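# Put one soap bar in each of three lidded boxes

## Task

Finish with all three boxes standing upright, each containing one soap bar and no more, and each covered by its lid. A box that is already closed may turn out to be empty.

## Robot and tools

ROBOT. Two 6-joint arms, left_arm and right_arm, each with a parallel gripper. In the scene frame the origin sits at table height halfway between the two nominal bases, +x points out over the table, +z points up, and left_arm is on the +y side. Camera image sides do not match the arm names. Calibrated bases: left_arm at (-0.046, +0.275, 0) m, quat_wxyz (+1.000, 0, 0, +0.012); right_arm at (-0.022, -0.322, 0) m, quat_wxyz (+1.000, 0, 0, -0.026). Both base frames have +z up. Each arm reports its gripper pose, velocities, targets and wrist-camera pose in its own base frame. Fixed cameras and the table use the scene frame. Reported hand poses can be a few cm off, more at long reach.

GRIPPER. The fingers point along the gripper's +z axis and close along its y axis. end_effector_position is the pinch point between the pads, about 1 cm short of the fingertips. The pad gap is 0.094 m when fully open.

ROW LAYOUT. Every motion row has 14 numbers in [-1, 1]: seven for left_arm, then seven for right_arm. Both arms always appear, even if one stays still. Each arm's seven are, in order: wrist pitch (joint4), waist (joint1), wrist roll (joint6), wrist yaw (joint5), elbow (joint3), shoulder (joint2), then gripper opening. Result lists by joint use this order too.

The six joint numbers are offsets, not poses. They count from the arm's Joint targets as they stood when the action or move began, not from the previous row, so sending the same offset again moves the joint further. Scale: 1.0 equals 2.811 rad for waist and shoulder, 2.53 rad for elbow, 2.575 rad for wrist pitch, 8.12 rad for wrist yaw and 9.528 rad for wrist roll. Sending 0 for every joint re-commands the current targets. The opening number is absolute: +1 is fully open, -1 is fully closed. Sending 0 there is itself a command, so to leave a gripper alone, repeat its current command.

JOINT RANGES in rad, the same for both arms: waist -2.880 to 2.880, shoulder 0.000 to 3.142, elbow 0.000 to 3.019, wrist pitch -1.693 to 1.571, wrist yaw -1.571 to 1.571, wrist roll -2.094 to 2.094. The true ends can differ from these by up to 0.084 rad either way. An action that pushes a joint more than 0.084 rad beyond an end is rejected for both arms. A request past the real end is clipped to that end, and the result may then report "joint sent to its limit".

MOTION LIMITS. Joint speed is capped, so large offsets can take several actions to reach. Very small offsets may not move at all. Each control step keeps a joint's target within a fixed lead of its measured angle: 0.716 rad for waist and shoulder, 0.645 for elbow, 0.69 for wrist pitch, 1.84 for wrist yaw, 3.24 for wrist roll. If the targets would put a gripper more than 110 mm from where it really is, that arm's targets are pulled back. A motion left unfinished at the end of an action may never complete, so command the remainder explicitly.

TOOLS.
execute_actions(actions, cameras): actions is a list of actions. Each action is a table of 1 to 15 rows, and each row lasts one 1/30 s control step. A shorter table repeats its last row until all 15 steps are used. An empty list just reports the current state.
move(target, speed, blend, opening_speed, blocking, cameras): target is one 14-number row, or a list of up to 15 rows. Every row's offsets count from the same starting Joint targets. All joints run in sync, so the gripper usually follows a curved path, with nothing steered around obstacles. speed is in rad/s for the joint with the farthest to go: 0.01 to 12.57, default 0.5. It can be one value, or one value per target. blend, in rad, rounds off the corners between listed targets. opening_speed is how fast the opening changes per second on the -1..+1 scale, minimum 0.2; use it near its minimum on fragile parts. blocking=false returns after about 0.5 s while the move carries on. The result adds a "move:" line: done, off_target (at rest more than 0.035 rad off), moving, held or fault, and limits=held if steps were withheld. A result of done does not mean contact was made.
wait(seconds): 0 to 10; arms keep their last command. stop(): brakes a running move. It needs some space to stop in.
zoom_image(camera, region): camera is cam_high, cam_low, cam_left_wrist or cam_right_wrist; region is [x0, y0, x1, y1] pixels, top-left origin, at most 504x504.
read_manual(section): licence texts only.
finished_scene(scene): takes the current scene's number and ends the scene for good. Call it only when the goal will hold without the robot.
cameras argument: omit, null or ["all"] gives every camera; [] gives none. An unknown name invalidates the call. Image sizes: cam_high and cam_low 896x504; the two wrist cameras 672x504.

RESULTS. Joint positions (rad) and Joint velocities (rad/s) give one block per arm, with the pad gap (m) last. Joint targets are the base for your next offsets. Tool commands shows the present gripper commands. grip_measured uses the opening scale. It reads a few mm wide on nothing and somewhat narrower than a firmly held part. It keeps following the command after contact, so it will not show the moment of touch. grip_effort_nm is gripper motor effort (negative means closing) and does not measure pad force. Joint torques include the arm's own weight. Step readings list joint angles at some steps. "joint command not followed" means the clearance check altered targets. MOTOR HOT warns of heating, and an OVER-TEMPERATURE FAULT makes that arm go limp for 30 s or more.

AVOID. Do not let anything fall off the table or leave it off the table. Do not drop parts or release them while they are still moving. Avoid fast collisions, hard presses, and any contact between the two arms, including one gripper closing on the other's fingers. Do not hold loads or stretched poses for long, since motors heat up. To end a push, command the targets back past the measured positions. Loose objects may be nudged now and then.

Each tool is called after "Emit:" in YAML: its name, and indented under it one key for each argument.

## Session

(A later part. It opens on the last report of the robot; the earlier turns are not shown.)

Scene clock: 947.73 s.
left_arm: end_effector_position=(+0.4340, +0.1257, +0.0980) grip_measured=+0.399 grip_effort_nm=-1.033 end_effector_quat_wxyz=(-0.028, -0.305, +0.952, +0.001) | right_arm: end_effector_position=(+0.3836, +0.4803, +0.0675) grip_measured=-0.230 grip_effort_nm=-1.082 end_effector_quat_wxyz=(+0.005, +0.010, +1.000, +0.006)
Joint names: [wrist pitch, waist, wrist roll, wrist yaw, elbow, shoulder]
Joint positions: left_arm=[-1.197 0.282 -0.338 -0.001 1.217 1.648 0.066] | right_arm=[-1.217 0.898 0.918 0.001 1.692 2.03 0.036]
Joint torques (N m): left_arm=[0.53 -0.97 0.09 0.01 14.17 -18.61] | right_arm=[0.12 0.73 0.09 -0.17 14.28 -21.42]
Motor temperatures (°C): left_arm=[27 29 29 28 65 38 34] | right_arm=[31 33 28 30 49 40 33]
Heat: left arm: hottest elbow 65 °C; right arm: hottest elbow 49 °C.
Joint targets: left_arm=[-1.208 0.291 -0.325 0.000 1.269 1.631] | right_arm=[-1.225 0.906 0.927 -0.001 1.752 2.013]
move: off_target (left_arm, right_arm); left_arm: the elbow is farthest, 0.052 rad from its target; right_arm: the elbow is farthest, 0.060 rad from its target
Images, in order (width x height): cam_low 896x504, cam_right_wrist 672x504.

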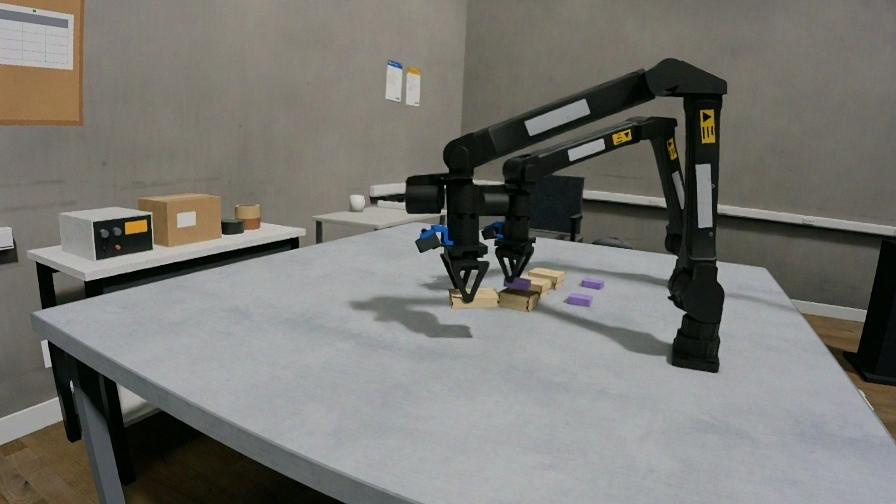

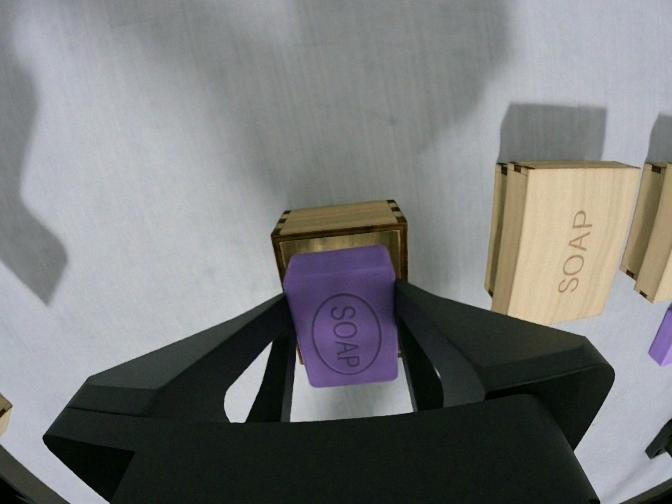

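Emit:
move:
  target:
    - [0,0,0,0,0,0,0.15,0,0,0,0,-0.0205,0.0107,-0.35]
    - [0,0,0,0,0,0,0.15,0.0171,0,0,0,-0.0364,0.0249,-0.35]
  speed: 0.1
  cameras: ["cam_right_wrist","cam_low"]

Emit:
zoom_image:
  camera: "cam_right_wrist"
  region: [230, 140, 450, 400]

Emit:
zoom_image:
  camera: "cam_low"
  region: [470, 230, 570, 320]

Scene clock: 962.83 s.
left_arm: end_effector_position=(+0.4340, +0.1257, +0.0980) grip_measured=+0.399 grip_effort_nm=-1.038 end_effector_quat_wxyz=(-0.028, -0.305, +0.952, +0.001) | right_arm: end_effector_position=(+0.3841, +0.4805, +0.0546) grip_measured=-0.230 grip_effort_nm=-1.077 end_effector_quat_wxyz=(+0.005, +0.010, +1.000, +0.004)
Joint names: [wrist pitch, waist, wrist roll, wrist yaw, elbow, shoulder]
Joint positions: left_arm=[-1.197 0.282 -0.338 -0.001 1.217 1.648 0.066] | right_arm=[-1.194 0.898 0.918 0.002 1.681 2.045 0.036]
Joint torques (N m): left_arm=[0.53 -0.91 0.09 0.01 14.19 -18.55] | right_arm=[0.77 0.73 0.06 -0.24 7.43 -17.49]
Motor temperatures (°C): left_arm=[27 29 29 28 65 38 34] | right_arm=[31 33 28 30 50 38 33]
Heat: left arm: hottest elbow 65 °C; right arm: hottest elbow 50 °C.
Joint targets: left_arm=[-1.208 0.291 -0.325 0.000 1.269 1.631] | right_arm=[-1.181 0.906 0.927 -0.001 1.660 2.083]
move: off_target (left_arm, right_arm); left_arm: the elbow is farthest, 0.052 rad from its target; right_arm: the shoulder is farthest, 0.038 rad from its target
Images, in order (width x height): cam_low 896x504, cam_right_wrist 672x504.

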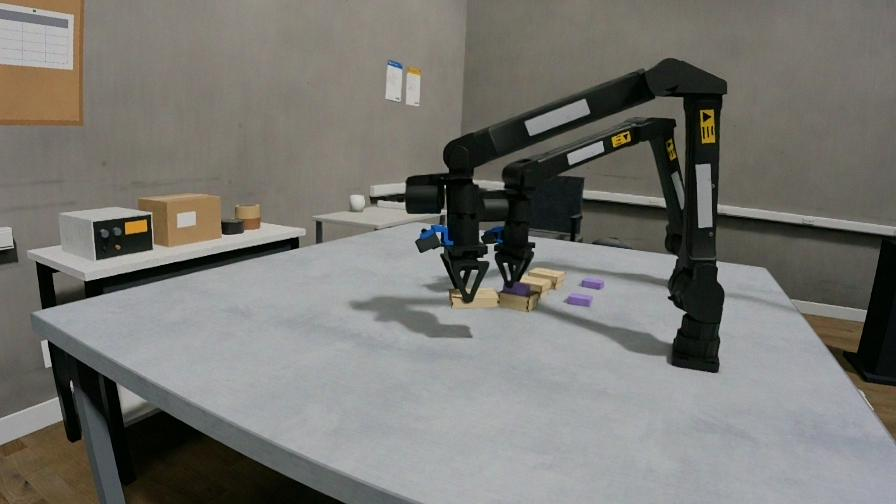

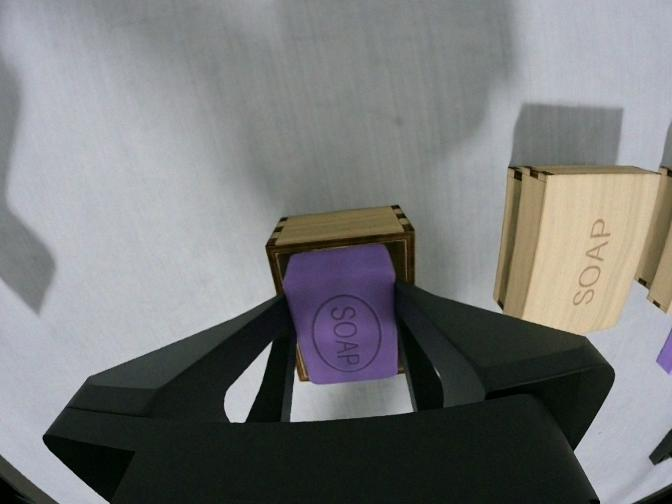

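Scaled by 1.938 from the camera's 672x504 image, which has a finer 960x720 frame.

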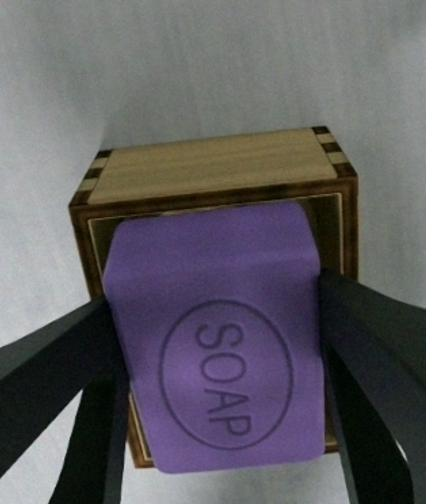

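Scaled by 5.040 from the camera's 896x504 image, which has a finer 1280x720 frame.

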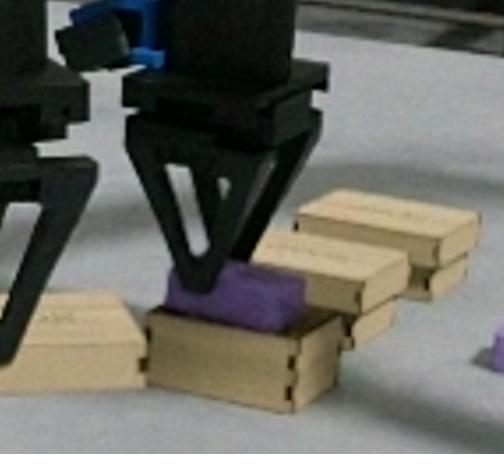

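Emit:
move:
  target:
    - [0,0,0,0,0,0,0.15,-0.0085,0,0,0,0.0158,-0.0267,-0.35]
    - [0,0,0,0,0,0,0.15,-0.0171,0.0025,0,0,0.0158,-0.0267,-0.35]
  speed: 0.1
  cameras: ["cam_right_wrist","cam_low"]

Emit:
zoom_image:
  camera: "cam_right_wrist"
  region: [230, 140, 450, 400]

Emit:
zoom_image:
  camera: "cam_low"
  region: [470, 230, 570, 320]

Scene clock: 981.17 s.
left_arm: end_effector_position=(+0.4340, +0.1257, +0.0980) grip_measured=+0.399 grip_effort_nm=-1.043 end_effector_quat_wxyz=(-0.028, -0.305, +0.952, +0.001) | right_arm: end_effector_position=(+0.3778, +0.4800, +0.0672) grip_measured=-0.230 grip_effort_nm=-1.072 end_effector_quat_wxyz=(+0.004, +0.007, +1.000, +0.004)
Joint names: [wrist pitch, waist, wrist roll, wrist yaw, elbow, shoulder]
Joint positions: left_arm=[-1.197 0.282 -0.338 -0.001 1.217 1.648 0.066] | right_arm=[-1.217 0.905 0.919 0.001 1.681 2.023 0.036]
Joint torques (N m): left_arm=[0.53 -0.97 0.09 0.01 14.17 -18.61] | right_arm=[0.08 1.55 0.09 -0.19 10.85 -21.36]
Motor temperatures (°C): left_arm=[27 29 29 28 65 38 34] | right_arm=[31 33 28 30 49 37 33]
Heat: left arm: hottest elbow 65 °C; right arm: hottest elbow 49 °C.
Joint targets: left_arm=[-1.208 0.291 -0.325 0.000 1.269 1.631] | right_arm=[-1.225 0.913 0.927 -0.001 1.700 2.008]
move: off_target (left_arm); left_arm: the elbow is farthest, 0.052 rad from its target
Images, in order (width x height): cam_low 896x504, cam_right_wrist 672x504.

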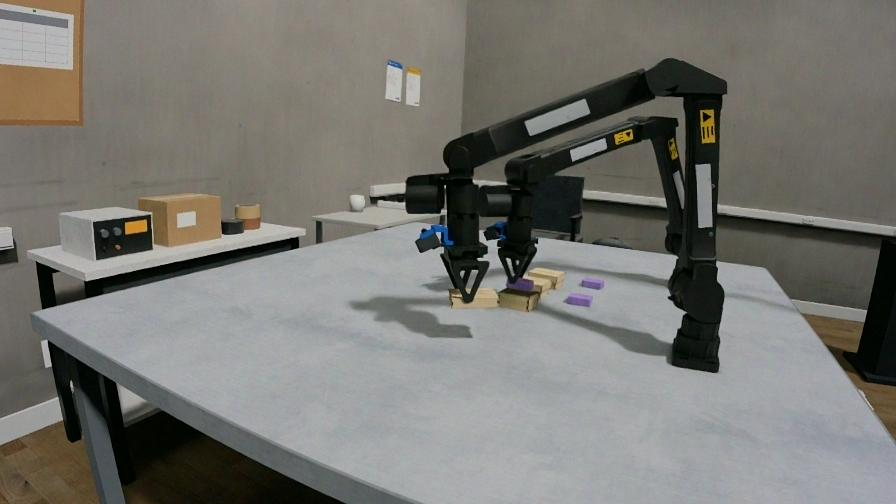

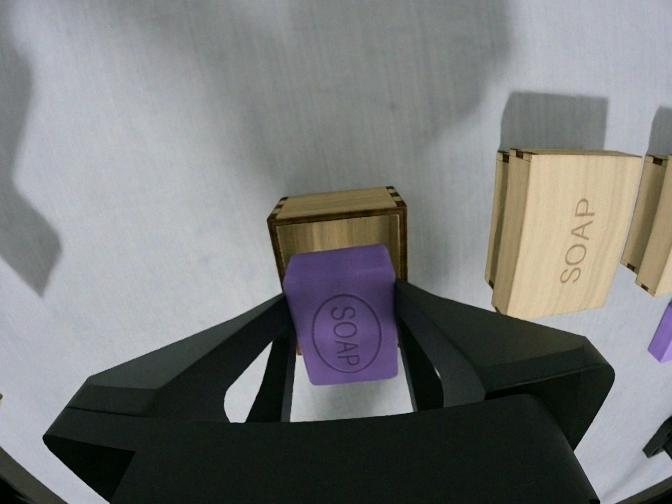

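Scaled by 1.938 from the camera's 672x504 image, which has a finer 960x720 frame.

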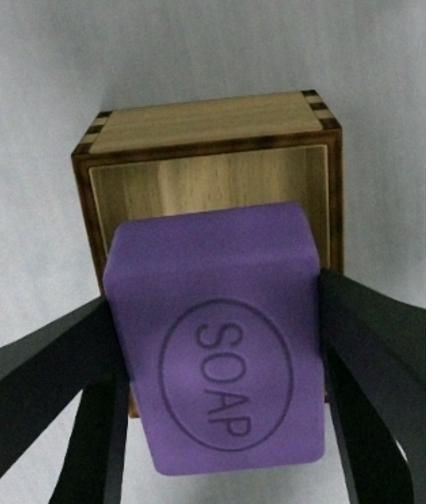

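Scaled by 5.040 from the camera's 896x504 image, which has a finer 1280x720 frame.

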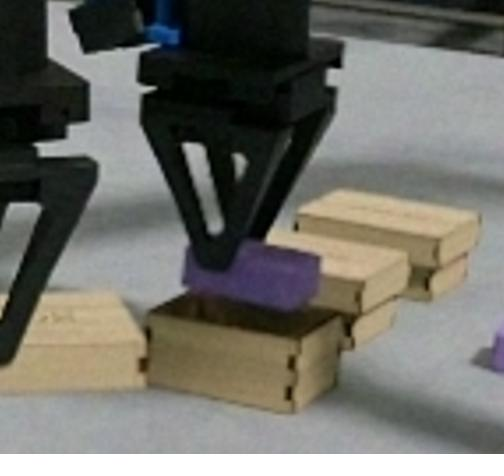

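Emit:
move:
  target:
    - [0,0,0,0,0,0,0.15,0,0,0,0,0,0.0125,-0.35]
    - [0,0,0,0,0,0,0.15,0.0186,0,0,0,-0.0198,0.0249,-0.35]
  speed: 0.1
  cameras: ["cam_right_wrist","cam_low"]

Emit:
zoom_image:
  camera: "cam_right_wrist"
  region: [230, 140, 450, 400]

Emit:
zoom_image:
  camera: "cam_low"
  region: [470, 230, 570, 320]

Scene clock: 995.17 s.
left_arm: end_effector_position=(+0.4340, +0.1257, +0.0980) grip_measured=+0.399 grip_effort_nm=-1.043 end_effector_quat_wxyz=(-0.028, -0.305, +0.952, +0.001) | right_arm: end_effector_position=(+0.3758, +0.4784, +0.0409) grip_measured=-0.230 grip_effort_nm=-1.082 end_effector_quat_wxyz=(-0.003, +0.006, +1.000, -0.004)
Joint names: [wrist pitch, waist, wrist roll, wrist yaw, elbow, shoulder]
Joint positions: left_arm=[-1.197 0.282 -0.338 -0.001 1.217 1.648 0.066] | right_arm=[-1.186 0.906 0.919 0.001 1.66 2.056 0.036]
Joint torques (N m): left_arm=[0.53 -0.97 0.09 0.01 14.19 -18.61] | right_arm=[0.7 0.67 0.09 -0.19 8.01 -18.78]
Motor temperatures (°C): left_arm=[27 29 29 28 65 38 34] | right_arm=[31 33 28 30 49 40 33]
Heat: left arm: hottest elbow 65 °C; right arm: hottest elbow 49 °C.
Joint targets: left_arm=[-1.208 0.291 -0.325 0.000 1.269 1.631] | right_arm=[-1.177 0.913 0.927 -0.001 1.649 2.078]
move: off_target (left_arm); left_arm: the elbow is farthest, 0.052 rad from its target
Images, in order (width x height): cam_low 896x504, cam_right_wrist 672x504.

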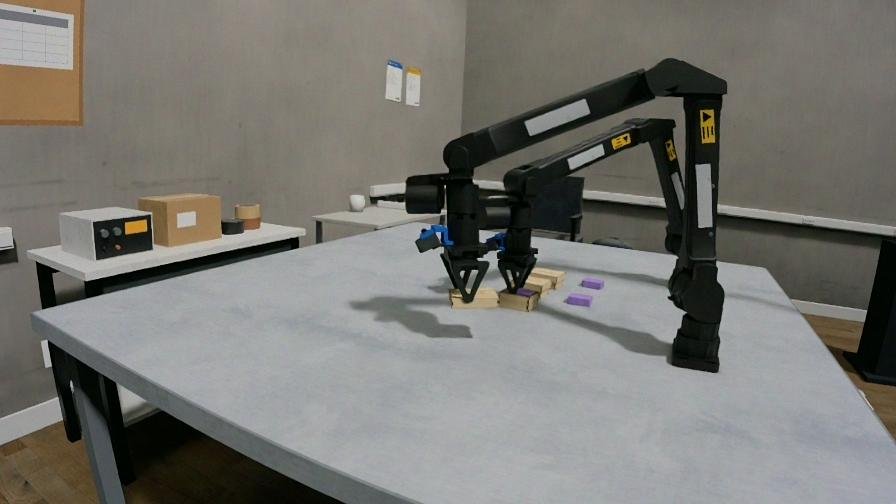

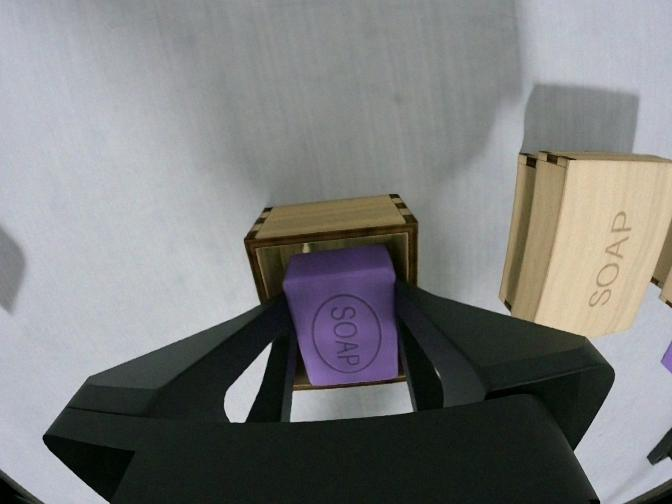

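Scaled by 1.938 from the camera's 672x504 image, which has a finer 960x720 frame.

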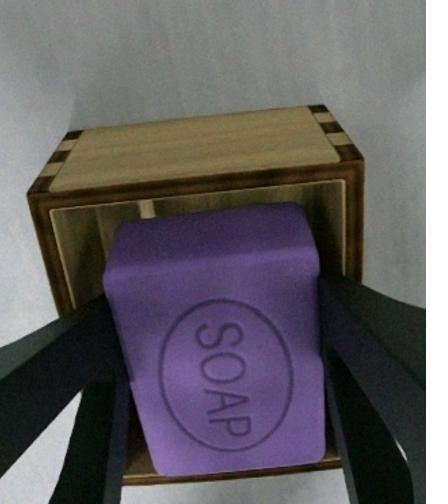

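Scaled by 5.040 from the camera's 896x504 image, which has a finer 1280x720 frame.

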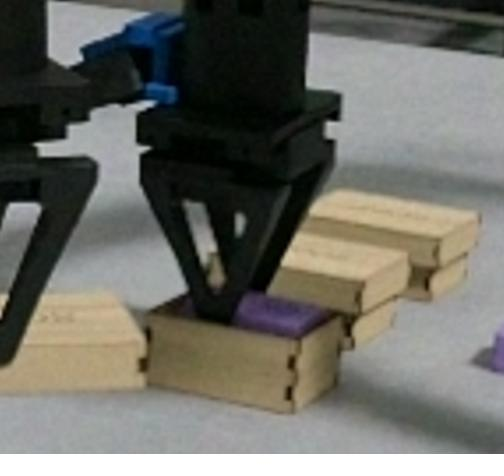

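Emit:
move:
  target: [0,0,0,0,0,0,0.15,0,0,0,0,0,0,-0.14]
  opening_speed: 0.2
  cameras: ["cam_right_wrist","cam_low"]

Emit:
zoom_image:
  camera: "cam_right_wrist"
  region: [230, 140, 450, 400]

Scene clock: 1015.03 s.
left_arm: end_effector_position=(+0.4340, +0.1257, +0.0980) grip_measured=+0.399 grip_effort_nm=-1.038 end_effector_quat_wxyz=(-0.028, -0.305, +0.952, +0.001) | right_arm: end_effector_position=(+0.3758, +0.4784, +0.0409) grip_measured=-0.142 grip_effort_nm=0.032 end_effector_quat_wxyz=(-0.003, +0.006, +1.000, -0.004)
Joint names: [wrist pitch, waist, wrist roll, wrist yaw, elbow, shoulder]
Joint positions: left_arm=[-1.197 0.282 -0.338 -0.001 1.217 1.648 0.066] | right_arm=[-1.186 0.906 0.919 0.001 1.66 2.056 0.04]
Joint torques (N m): left_arm=[0.54 -0.97 0.09 0.01 14.17 -18.61] | right_arm=[0.65 0.67 0.1 -0.19 8.09 -18.49]
Motor temperatures (°C): left_arm=[27 29 29 28 65 38 34] | right_arm=[31 33 28 30 48 40 33]
Heat: left arm: hottest elbow 65 °C; right arm: hottest elbow 48 °C.
Joint targets: left_arm=[-1.208 0.291 -0.325 0.000 1.269 1.631] | right_arm=[-1.177 0.913 0.927 -0.001 1.649 2.078]
move: off_target (left_arm); left_arm: the elbow is farthest, 0.052 rad from its target
Images, in order (width x height): cam_low 896x504, cam_right_wrist 672x504.

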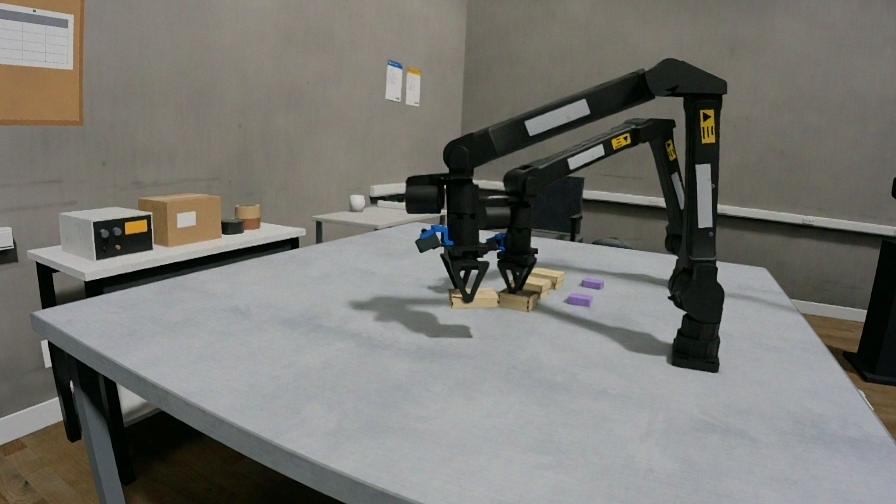

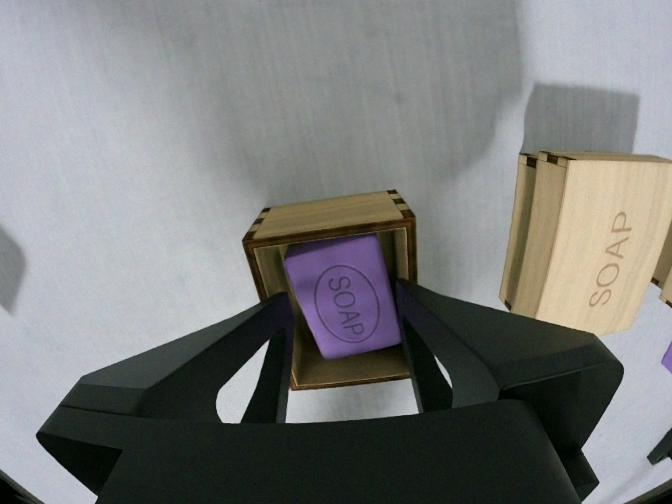

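Scaled by 1.938 from the camera's 672x504 image, which has a finer 960x720 frame.

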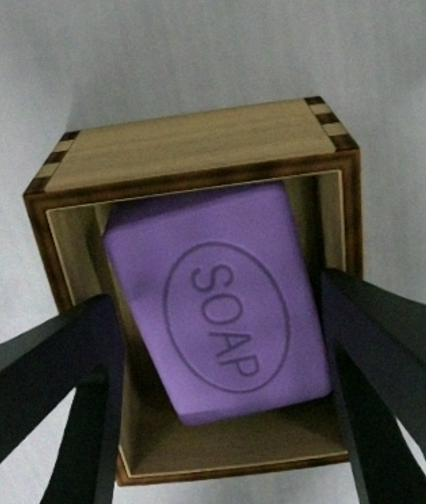

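Emit:
move:
  target:
    - [0,0,0,0,0,0,0.15,-0.0272,0,0,0,0.0395,-0.0427,-0.14]
    - [0,0,0,0,0,0,0.15,0.0155,0.0167,0.0045,0,-0.1743,-0.1594,0.2]
  speed: [0.2,0.5]

Emit:
zoom_image:
  camera: "cam_right_wrist"
  region: [270, 0, 572, 300]

Scene clock: 1046.60 s.
left_arm: end_effector_position=(+0.4340, +0.1257, +0.0980) grip_measured=+0.399 grip_effort_nm=-1.043 end_effector_quat_wxyz=(-0.028, -0.305, +0.952, +0.001) | right_arm: end_effector_position=(+0.2712, +0.3803, +0.1026) grip_measured=+0.198 grip_effort_nm=0.042 end_effector_quat_wxyz=(+0.002, +0.003, +1.000, +0.003)
Joint names: [wrist pitch, waist, wrist roll, wrist yaw, elbow, shoulder]
Joint positions: left_arm=[-1.197 0.282 -0.338 -0.001 1.217 1.648 0.066] | right_arm=[-1.146 0.952 0.958 0 1.224 1.641 0.056]
Joint torques (N m): left_arm=[0.51 -0.97 0.09 0.01 14.19 -18.55] | right_arm=[0.69 0.67 0.12 -0.16 7.73 -15.03]
Motor temperatures (°C): left_arm=[27 29 29 28 66 38 34] | right_arm=[31 33 28 30 47 40 32]
Heat: left arm: hottest elbow 66 °C; right arm: hottest elbow 47 °C.
Joint targets: left_arm=[-1.208 0.291 -0.325 0.000 1.269 1.631] | right_arm=[-1.137 0.960 0.970 -0.001 1.209 1.630]
move: off_target (left_arm); left_arm: the elbow is farthest, 0.052 rad from its target

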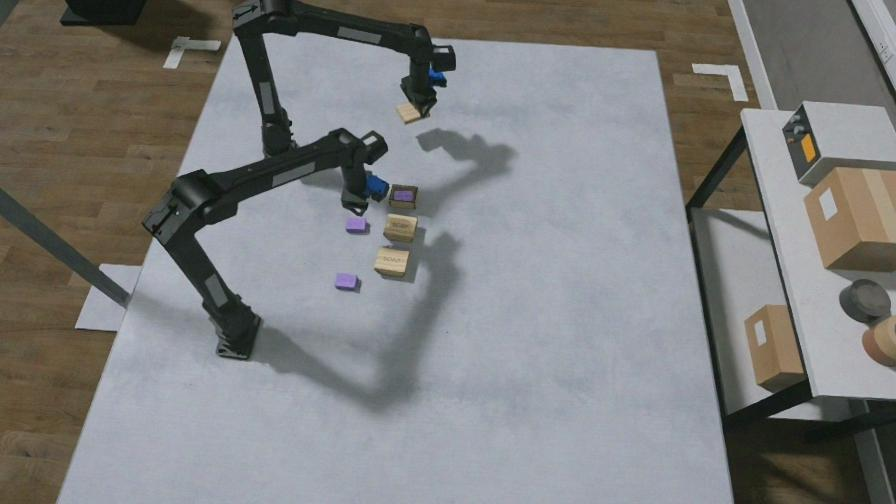

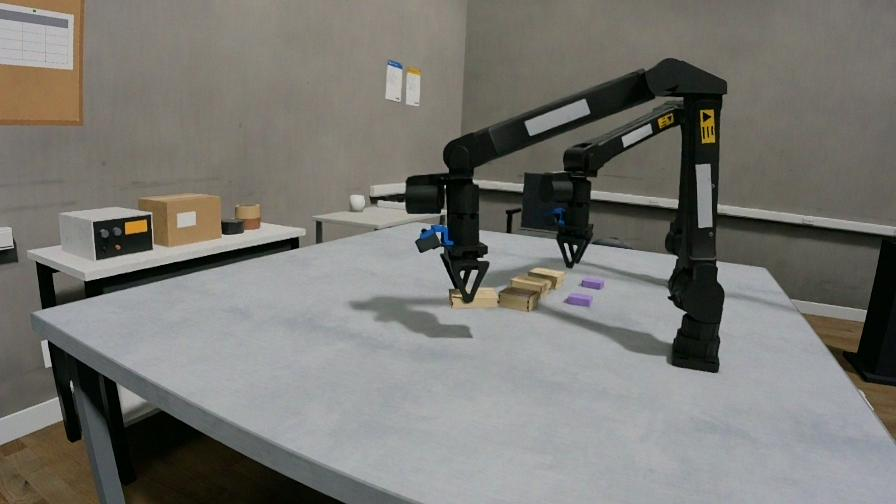

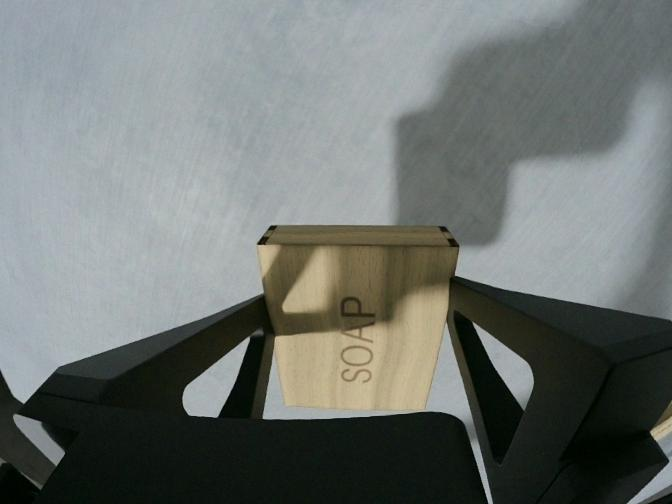

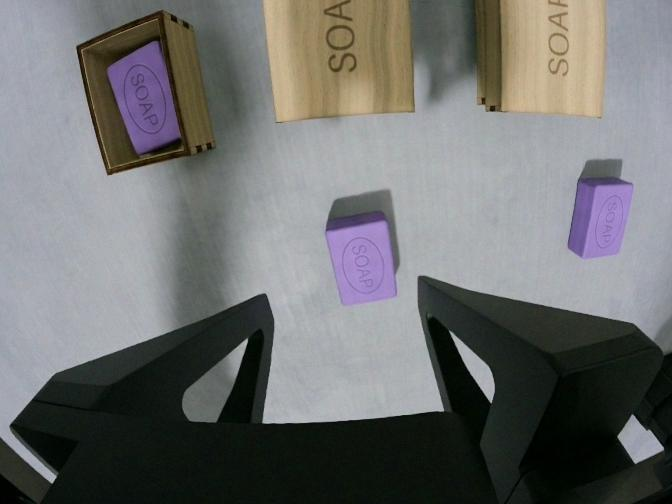

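Scaled by 1.669 from the camera's 672x504 image, which has a finer 960x720 frame.

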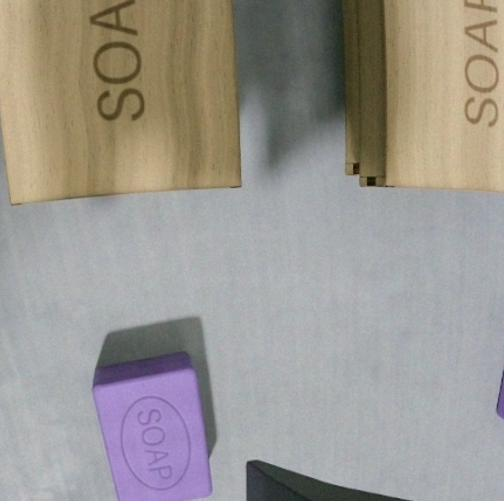

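Emit:
move:
  target: [0,0,0,0,0,0,0.15,0.1706,-0.0196,-0.1018,0,-0.2158,-0.2362,0.2]
  speed: 0.6
  cameras: ["cam_right_wrist"]

Emit:
move:
  target: [0,-0.2309,0,0,0,0,0.15,0,0,0,0,0,0,0.2]
  speed: 0.4

Scene clock: 1080.13 s.
left_arm: end_effector_position=(+0.4340, +0.1257, +0.0980) grip_measured=+0.399 grip_effort_nm=-1.033 end_effector_quat_wxyz=(-0.028, -0.305, +0.952, +0.001) | right_arm: end_effector_position=(+0.2219, +0.2864, +0.1632) grip_measured=+0.198 grip_effort_nm=0.042 end_effector_quat_wxyz=(+0.250, -0.418, +0.864, +0.124)
Joint names: [wrist pitch, waist, wrist roll, wrist yaw, elbow, shoulder]
Joint positions: left_arm=[-1.197 0.282 -0.338 -0.001 1.217 1.648 0.066] | right_arm=[-0.711 0.913 0.012 0 0.679 0.974 0.056]
Joint torques (N m): left_arm=[0.53 -1.03 0.09 0 14.19 -18.55] | right_arm=[1.81 -0.67 -0.09 -0.22 9.1 -5.83]
Motor temperatures (°C): left_arm=[27 29 29 28 66 38 34] | right_arm=[31 33 28 30 46 37 31]
Heat: left arm: hottest elbow 66 °C; right arm: hottest elbow 46 °C.
Joint targets: left_arm=[-1.208 0.291 -0.325 0.000 1.269 1.631] | right_arm=[-0.698 0.905 0.000 -0.001 0.663 0.966]
move: off_target (left_arm); left_arm: the elbow is farthest, 0.052 rad from its target
Images, in order (width x height): cam_right_wrist 672x504.

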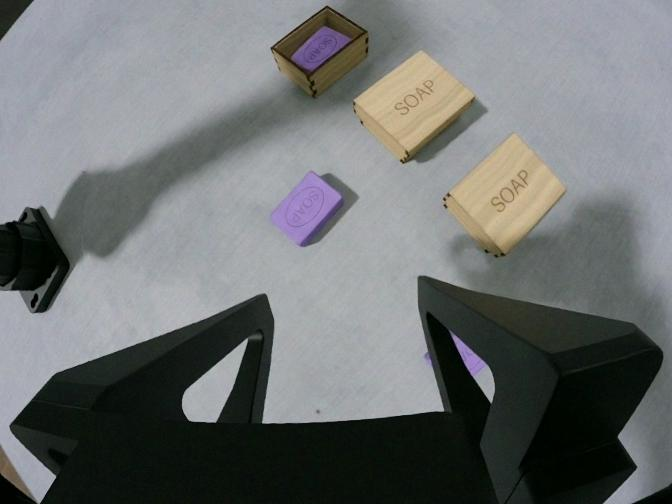

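Scene clock: 1082.27 s.
left_arm: end_effector_position=(+0.4232, -0.1584, +0.0980) grip_measured=+0.399 grip_effort_nm=-1.038 end_effector_quat_wxyz=(-0.026, +0.010, +1.000, +0.010) | right_arm: end_effector_position=(+0.2218, +0.2863, +0.1630) grip_measured=+0.198 grip_effort_nm=0.037 end_effector_quat_wxyz=(+0.250, -0.419, +0.864, +0.124)
Joint names: [wrist pitch, waist, wrist roll, wrist yaw, elbow, shoulder]
Joint positions: left_arm=[-1.197 -0.358 -0.338 -0.001 1.217 1.648 0.066] | right_arm=[-0.71 0.913 0.011 0 0.678 0.974 0.056]
Joint torques (N m): left_arm=[0.53 -1.61 0.09 0 14.19 -18.55] | right_arm=[1.8 -0.67 -0.11 -0.22 9.09 -5.77]
Motor temperatures (°C): left_arm=[27 29 29 28 66 38 34] | right_arm=[31 33 28 30 46 37 31]
Heat: left arm: hottest elbow 66 °C; right arm: hottest elbow 46 °C.
Joint targets: left_arm=[-1.208 -0.358 -0.325 0.000 1.269 1.631] | right_arm=[-0.698 0.905 0.000 -0.001 0.663 0.966]
move: off_target (left_arm); left_arm: the elbow is farthest, 0.052 rad from its target

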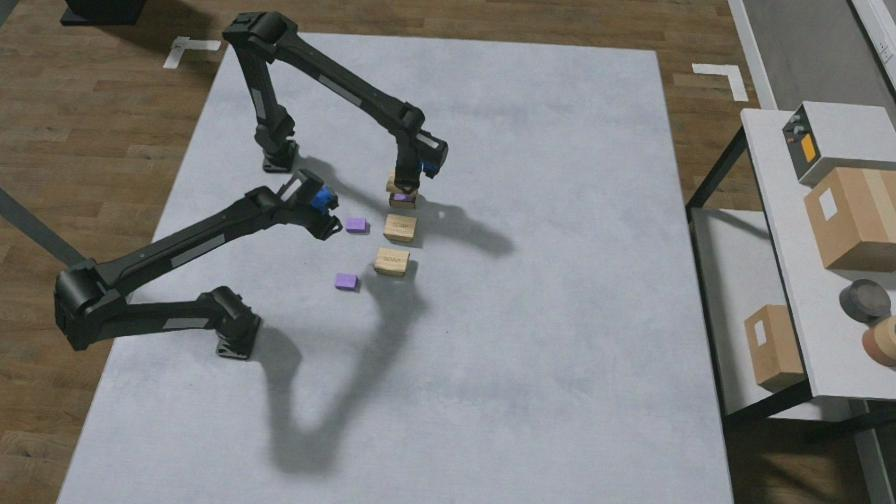

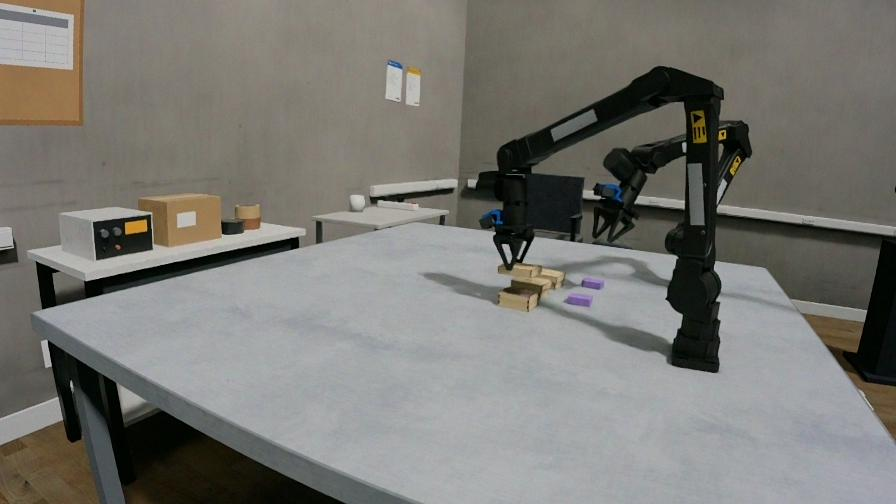

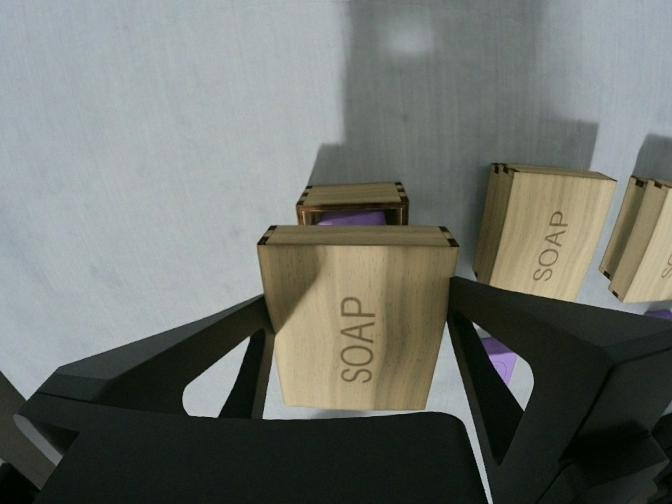

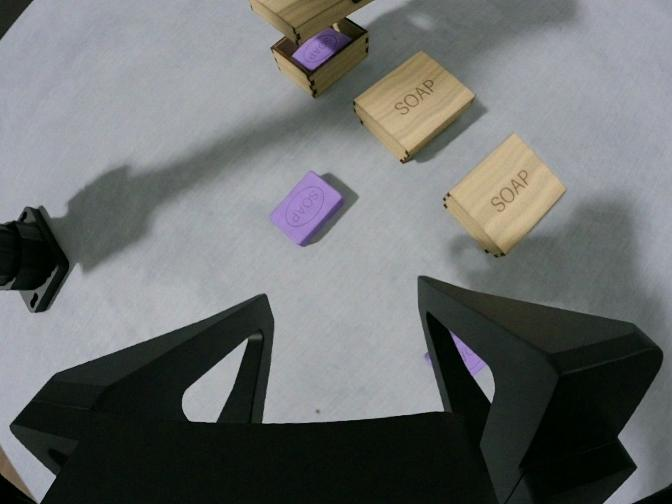

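Emit:
zoom_image:
  camera: "cam_left_wrist"
  region: [240, 170, 480, 270]

Emit:
zoom_image:
  camera: "cam_low"
  region: [470, 240, 570, 320]

Scaled by 2.100 from the camera's 672x504 image, which has a finer 960x720 frame.

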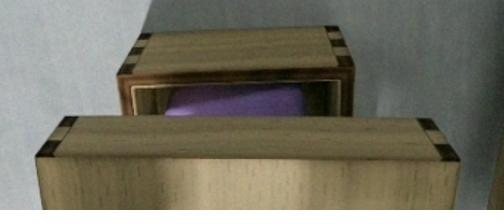

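Scaled by 5.040 from the camera's 896x504 image, which has a finer 1280x720 frame.

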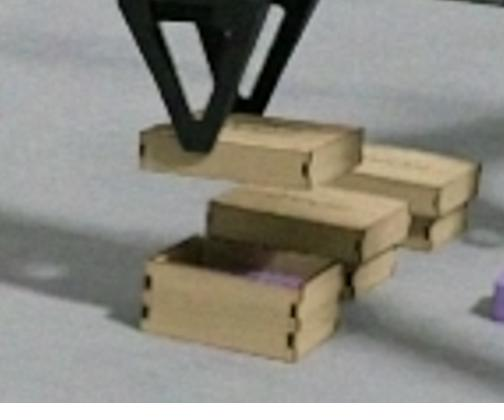

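Emit:
move:
  target: [0.0536,0,-0.0064,0,-0.0391,0.021,0.15,0,0,0,0,0,0,0.2]
  speed: 0.2
  cameras: ["cam_left_wrist","cam_low","cam_right_wrist"]

Emit:
zoom_image:
  camera: "cam_left_wrist"
  region: [240, 170, 480, 420]

Emit:
zoom_image:
  camera: "cam_low"
  region: [470, 240, 570, 320]

Emit:
zoom_image:
  camera: "cam_right_wrist"
  region: [230, 0, 430, 120]

Scene clock: 1122.77 s.
left_arm: end_effector_position=(+0.4342, -0.1625, +0.0758) grip_measured=+0.399 grip_effort_nm=-1.038 end_effector_quat_wxyz=(+0.000, -0.007, +1.000, +0.001) | right_arm: end_effector_position=(+0.2218, +0.2863, +0.1630) grip_measured=+0.198 grip_effort_nm=0.032 end_effector_quat_wxyz=(+0.250, -0.419, +0.864, +0.124)
Joint names: [wrist pitch, waist, wrist roll, wrist yaw, elbow, shoulder]
Joint positions: left_arm=[-1.083 -0.358 -0.372 -0.001 1.18 1.668 0.066] | right_arm=[-0.71 0.913 0.011 0 0.678 0.974 0.056]
Joint torques (N m): left_arm=[1.63 -1.55 -0.22 -0.01 8.36 -15.5] | right_arm=[1.78 -0.67 -0.1 -0.22 9.1 -5.83]
Motor temperatures (°C): left_arm=[27 29 29 28 66 38 34] | right_arm=[31 33 28 30 46 34 31]
Heat: left arm: hottest elbow 66 °C; right arm: hottest elbow 46 °C.
Joint targets: left_arm=[-1.070 -0.358 -0.386 0.000 1.170 1.690] | right_arm=[-0.698 0.905 0.000 -0.001 0.663 0.966]
move: done
Images, in order (width x height): cam_low 896x504, cam_left_wrist 672x504, cam_right_wrist 672x504.

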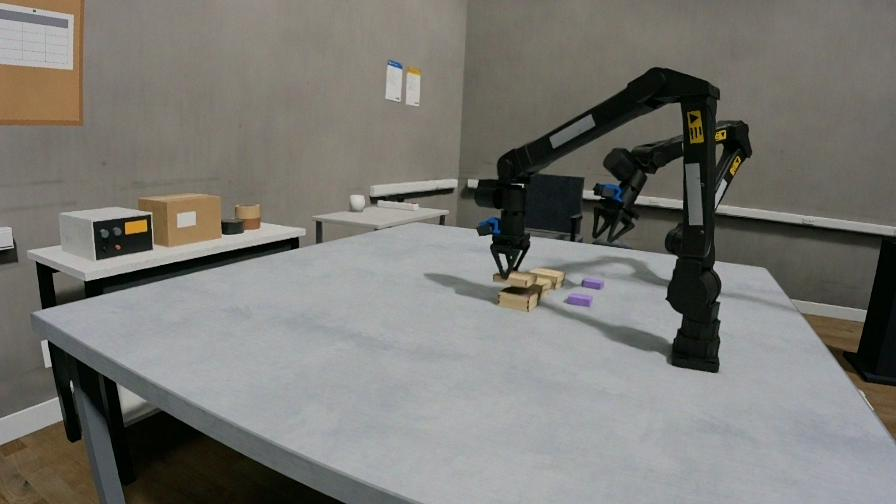

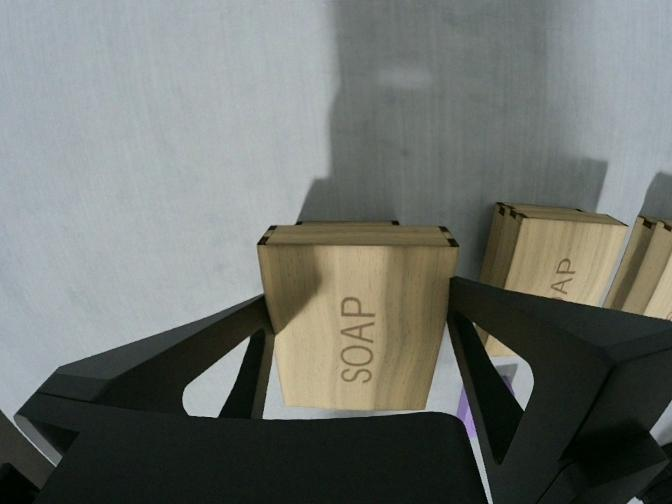

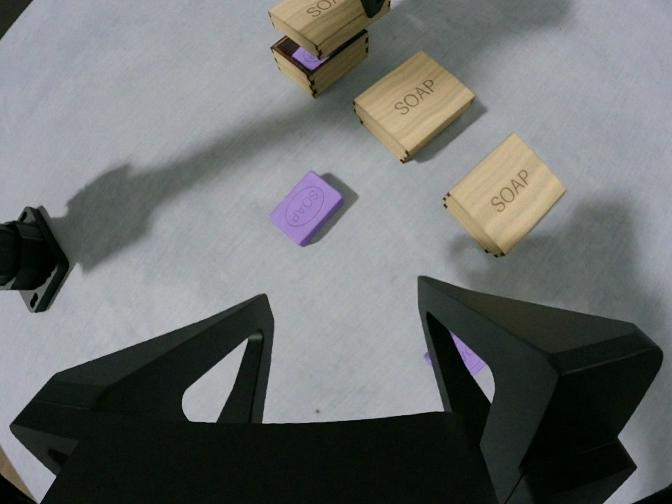

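Scaled by 2.016 from the camera's 672x504 image, which has a finer 960x720 frame.

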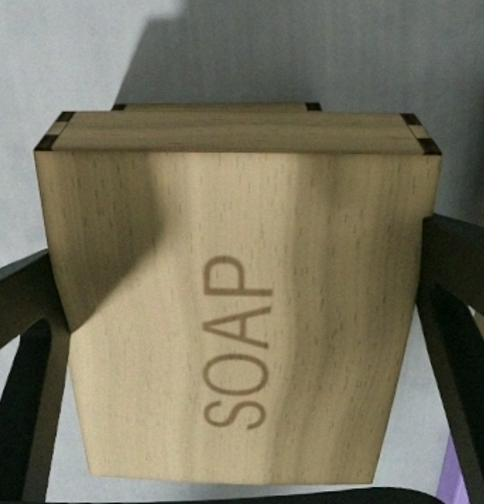

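Scaled by 5.040 from the camera's 896x504 image, which has a finer 1280x720 frame.

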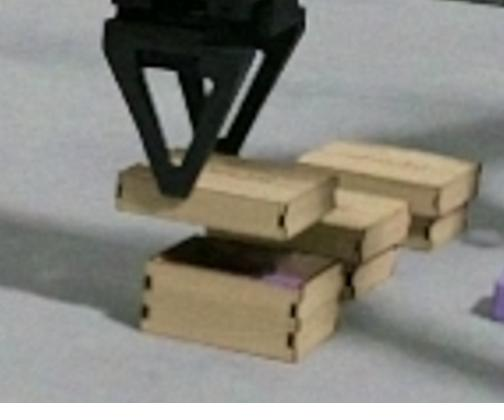

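Scaled by 2.520 from the camera's 672x504 image, which has a finer 960x720 frame.

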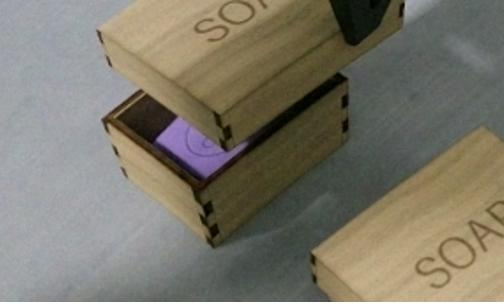

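Emit:
move:
  target: [0.012,0.0007,0,0,-0.0174,-0.016,0.15,0,0,0,0,0,0,0.2]
  speed: 0.1
  cameras: ["cam_left_wrist","cam_low","cam_right_wrist"]

Emit:
zoom_image:
  camera: "cam_low"
  region: [470, 240, 570, 320]

Emit:
zoom_image:
  camera: "cam_right_wrist"
  region: [230, 0, 430, 120]

Scene clock: 1213.10 s.
left_arm: end_effector_position=(+0.4245, -0.1589, +0.0631) grip_measured=+0.399 grip_effort_nm=-1.043 end_effector_quat_wxyz=(-0.004, -0.008, +1.000, +0.002) | right_arm: end_effector_position=(+0.2218, +0.2863, +0.1630) grip_measured=+0.198 grip_effort_nm=0.042 end_effector_quat_wxyz=(+0.250, -0.419, +0.864, +0.124)
Joint names: [wrist pitch, waist, wrist roll, wrist yaw, elbow, shoulder]
Joint positions: left_arm=[-1.052 -0.358 -0.373 -0.001 1.138 1.665 0.066] | right_arm=[-0.71 0.913 0.011 0 0.678 0.974 0.056]
Joint torques (N m): left_arm=[1.62 -1.44 -0.21 0 7.99 -18.73] | right_arm=[1.8 -0.67 -0.1 -0.22 9.11 -5.83]
Motor temperatures (°C): left_arm=[27 29 29 28 49 37 34] | right_arm=[31 33 28 30 46 32 30]
Heat: left arm: hottest elbow 49 °C; right arm: hottest elbow 46 °C.
Joint targets: left_arm=[-1.039 -0.356 -0.386 0.000 1.126 1.645] | right_arm=[-0.698 0.905 0.000 -0.001 0.663 0.966]
move: done
Images, in order (width x height): cam_low 896x504, cam_left_wrist 672x504, cam_right_wrist 672x504.

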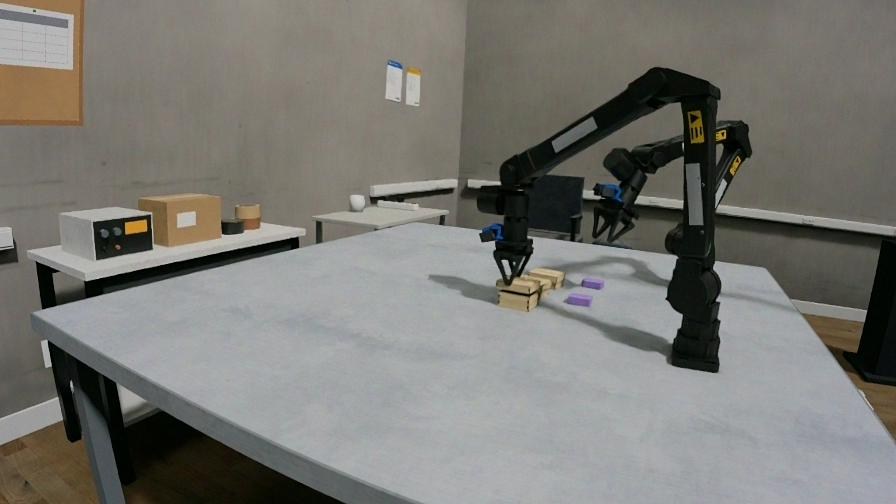

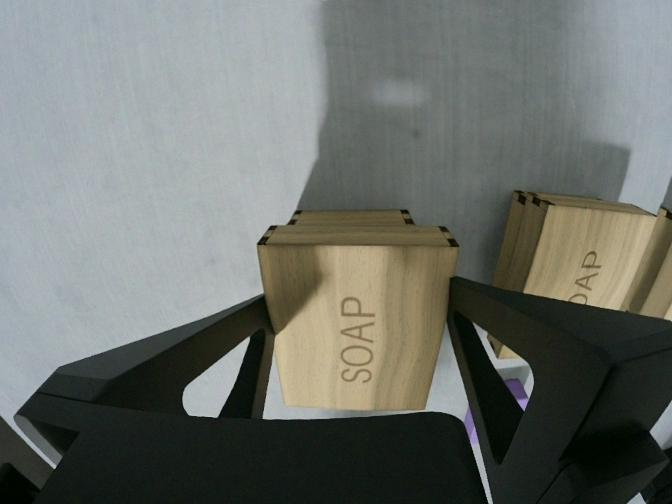

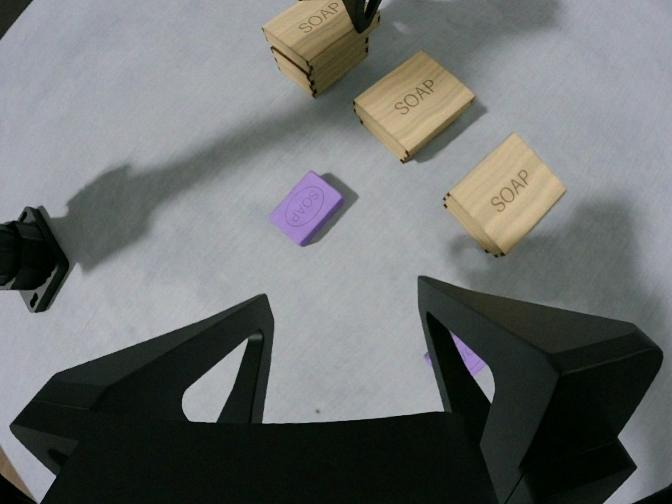

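Scaled by 5.040 from the camera's 896x504 image, which has a finer 1280x720 frame.

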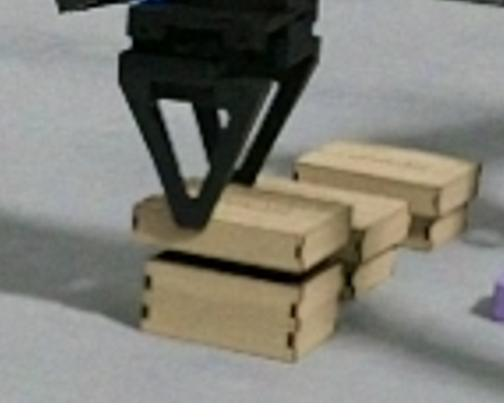

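Scaled by 2.520 from the camera's 672x504 image, which has a finer 960x720 frame.

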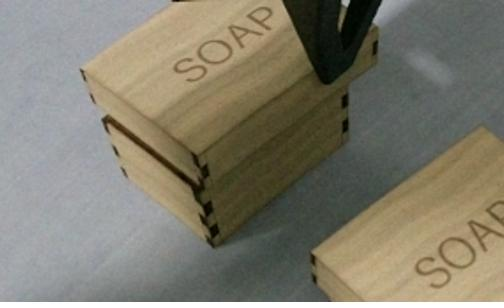

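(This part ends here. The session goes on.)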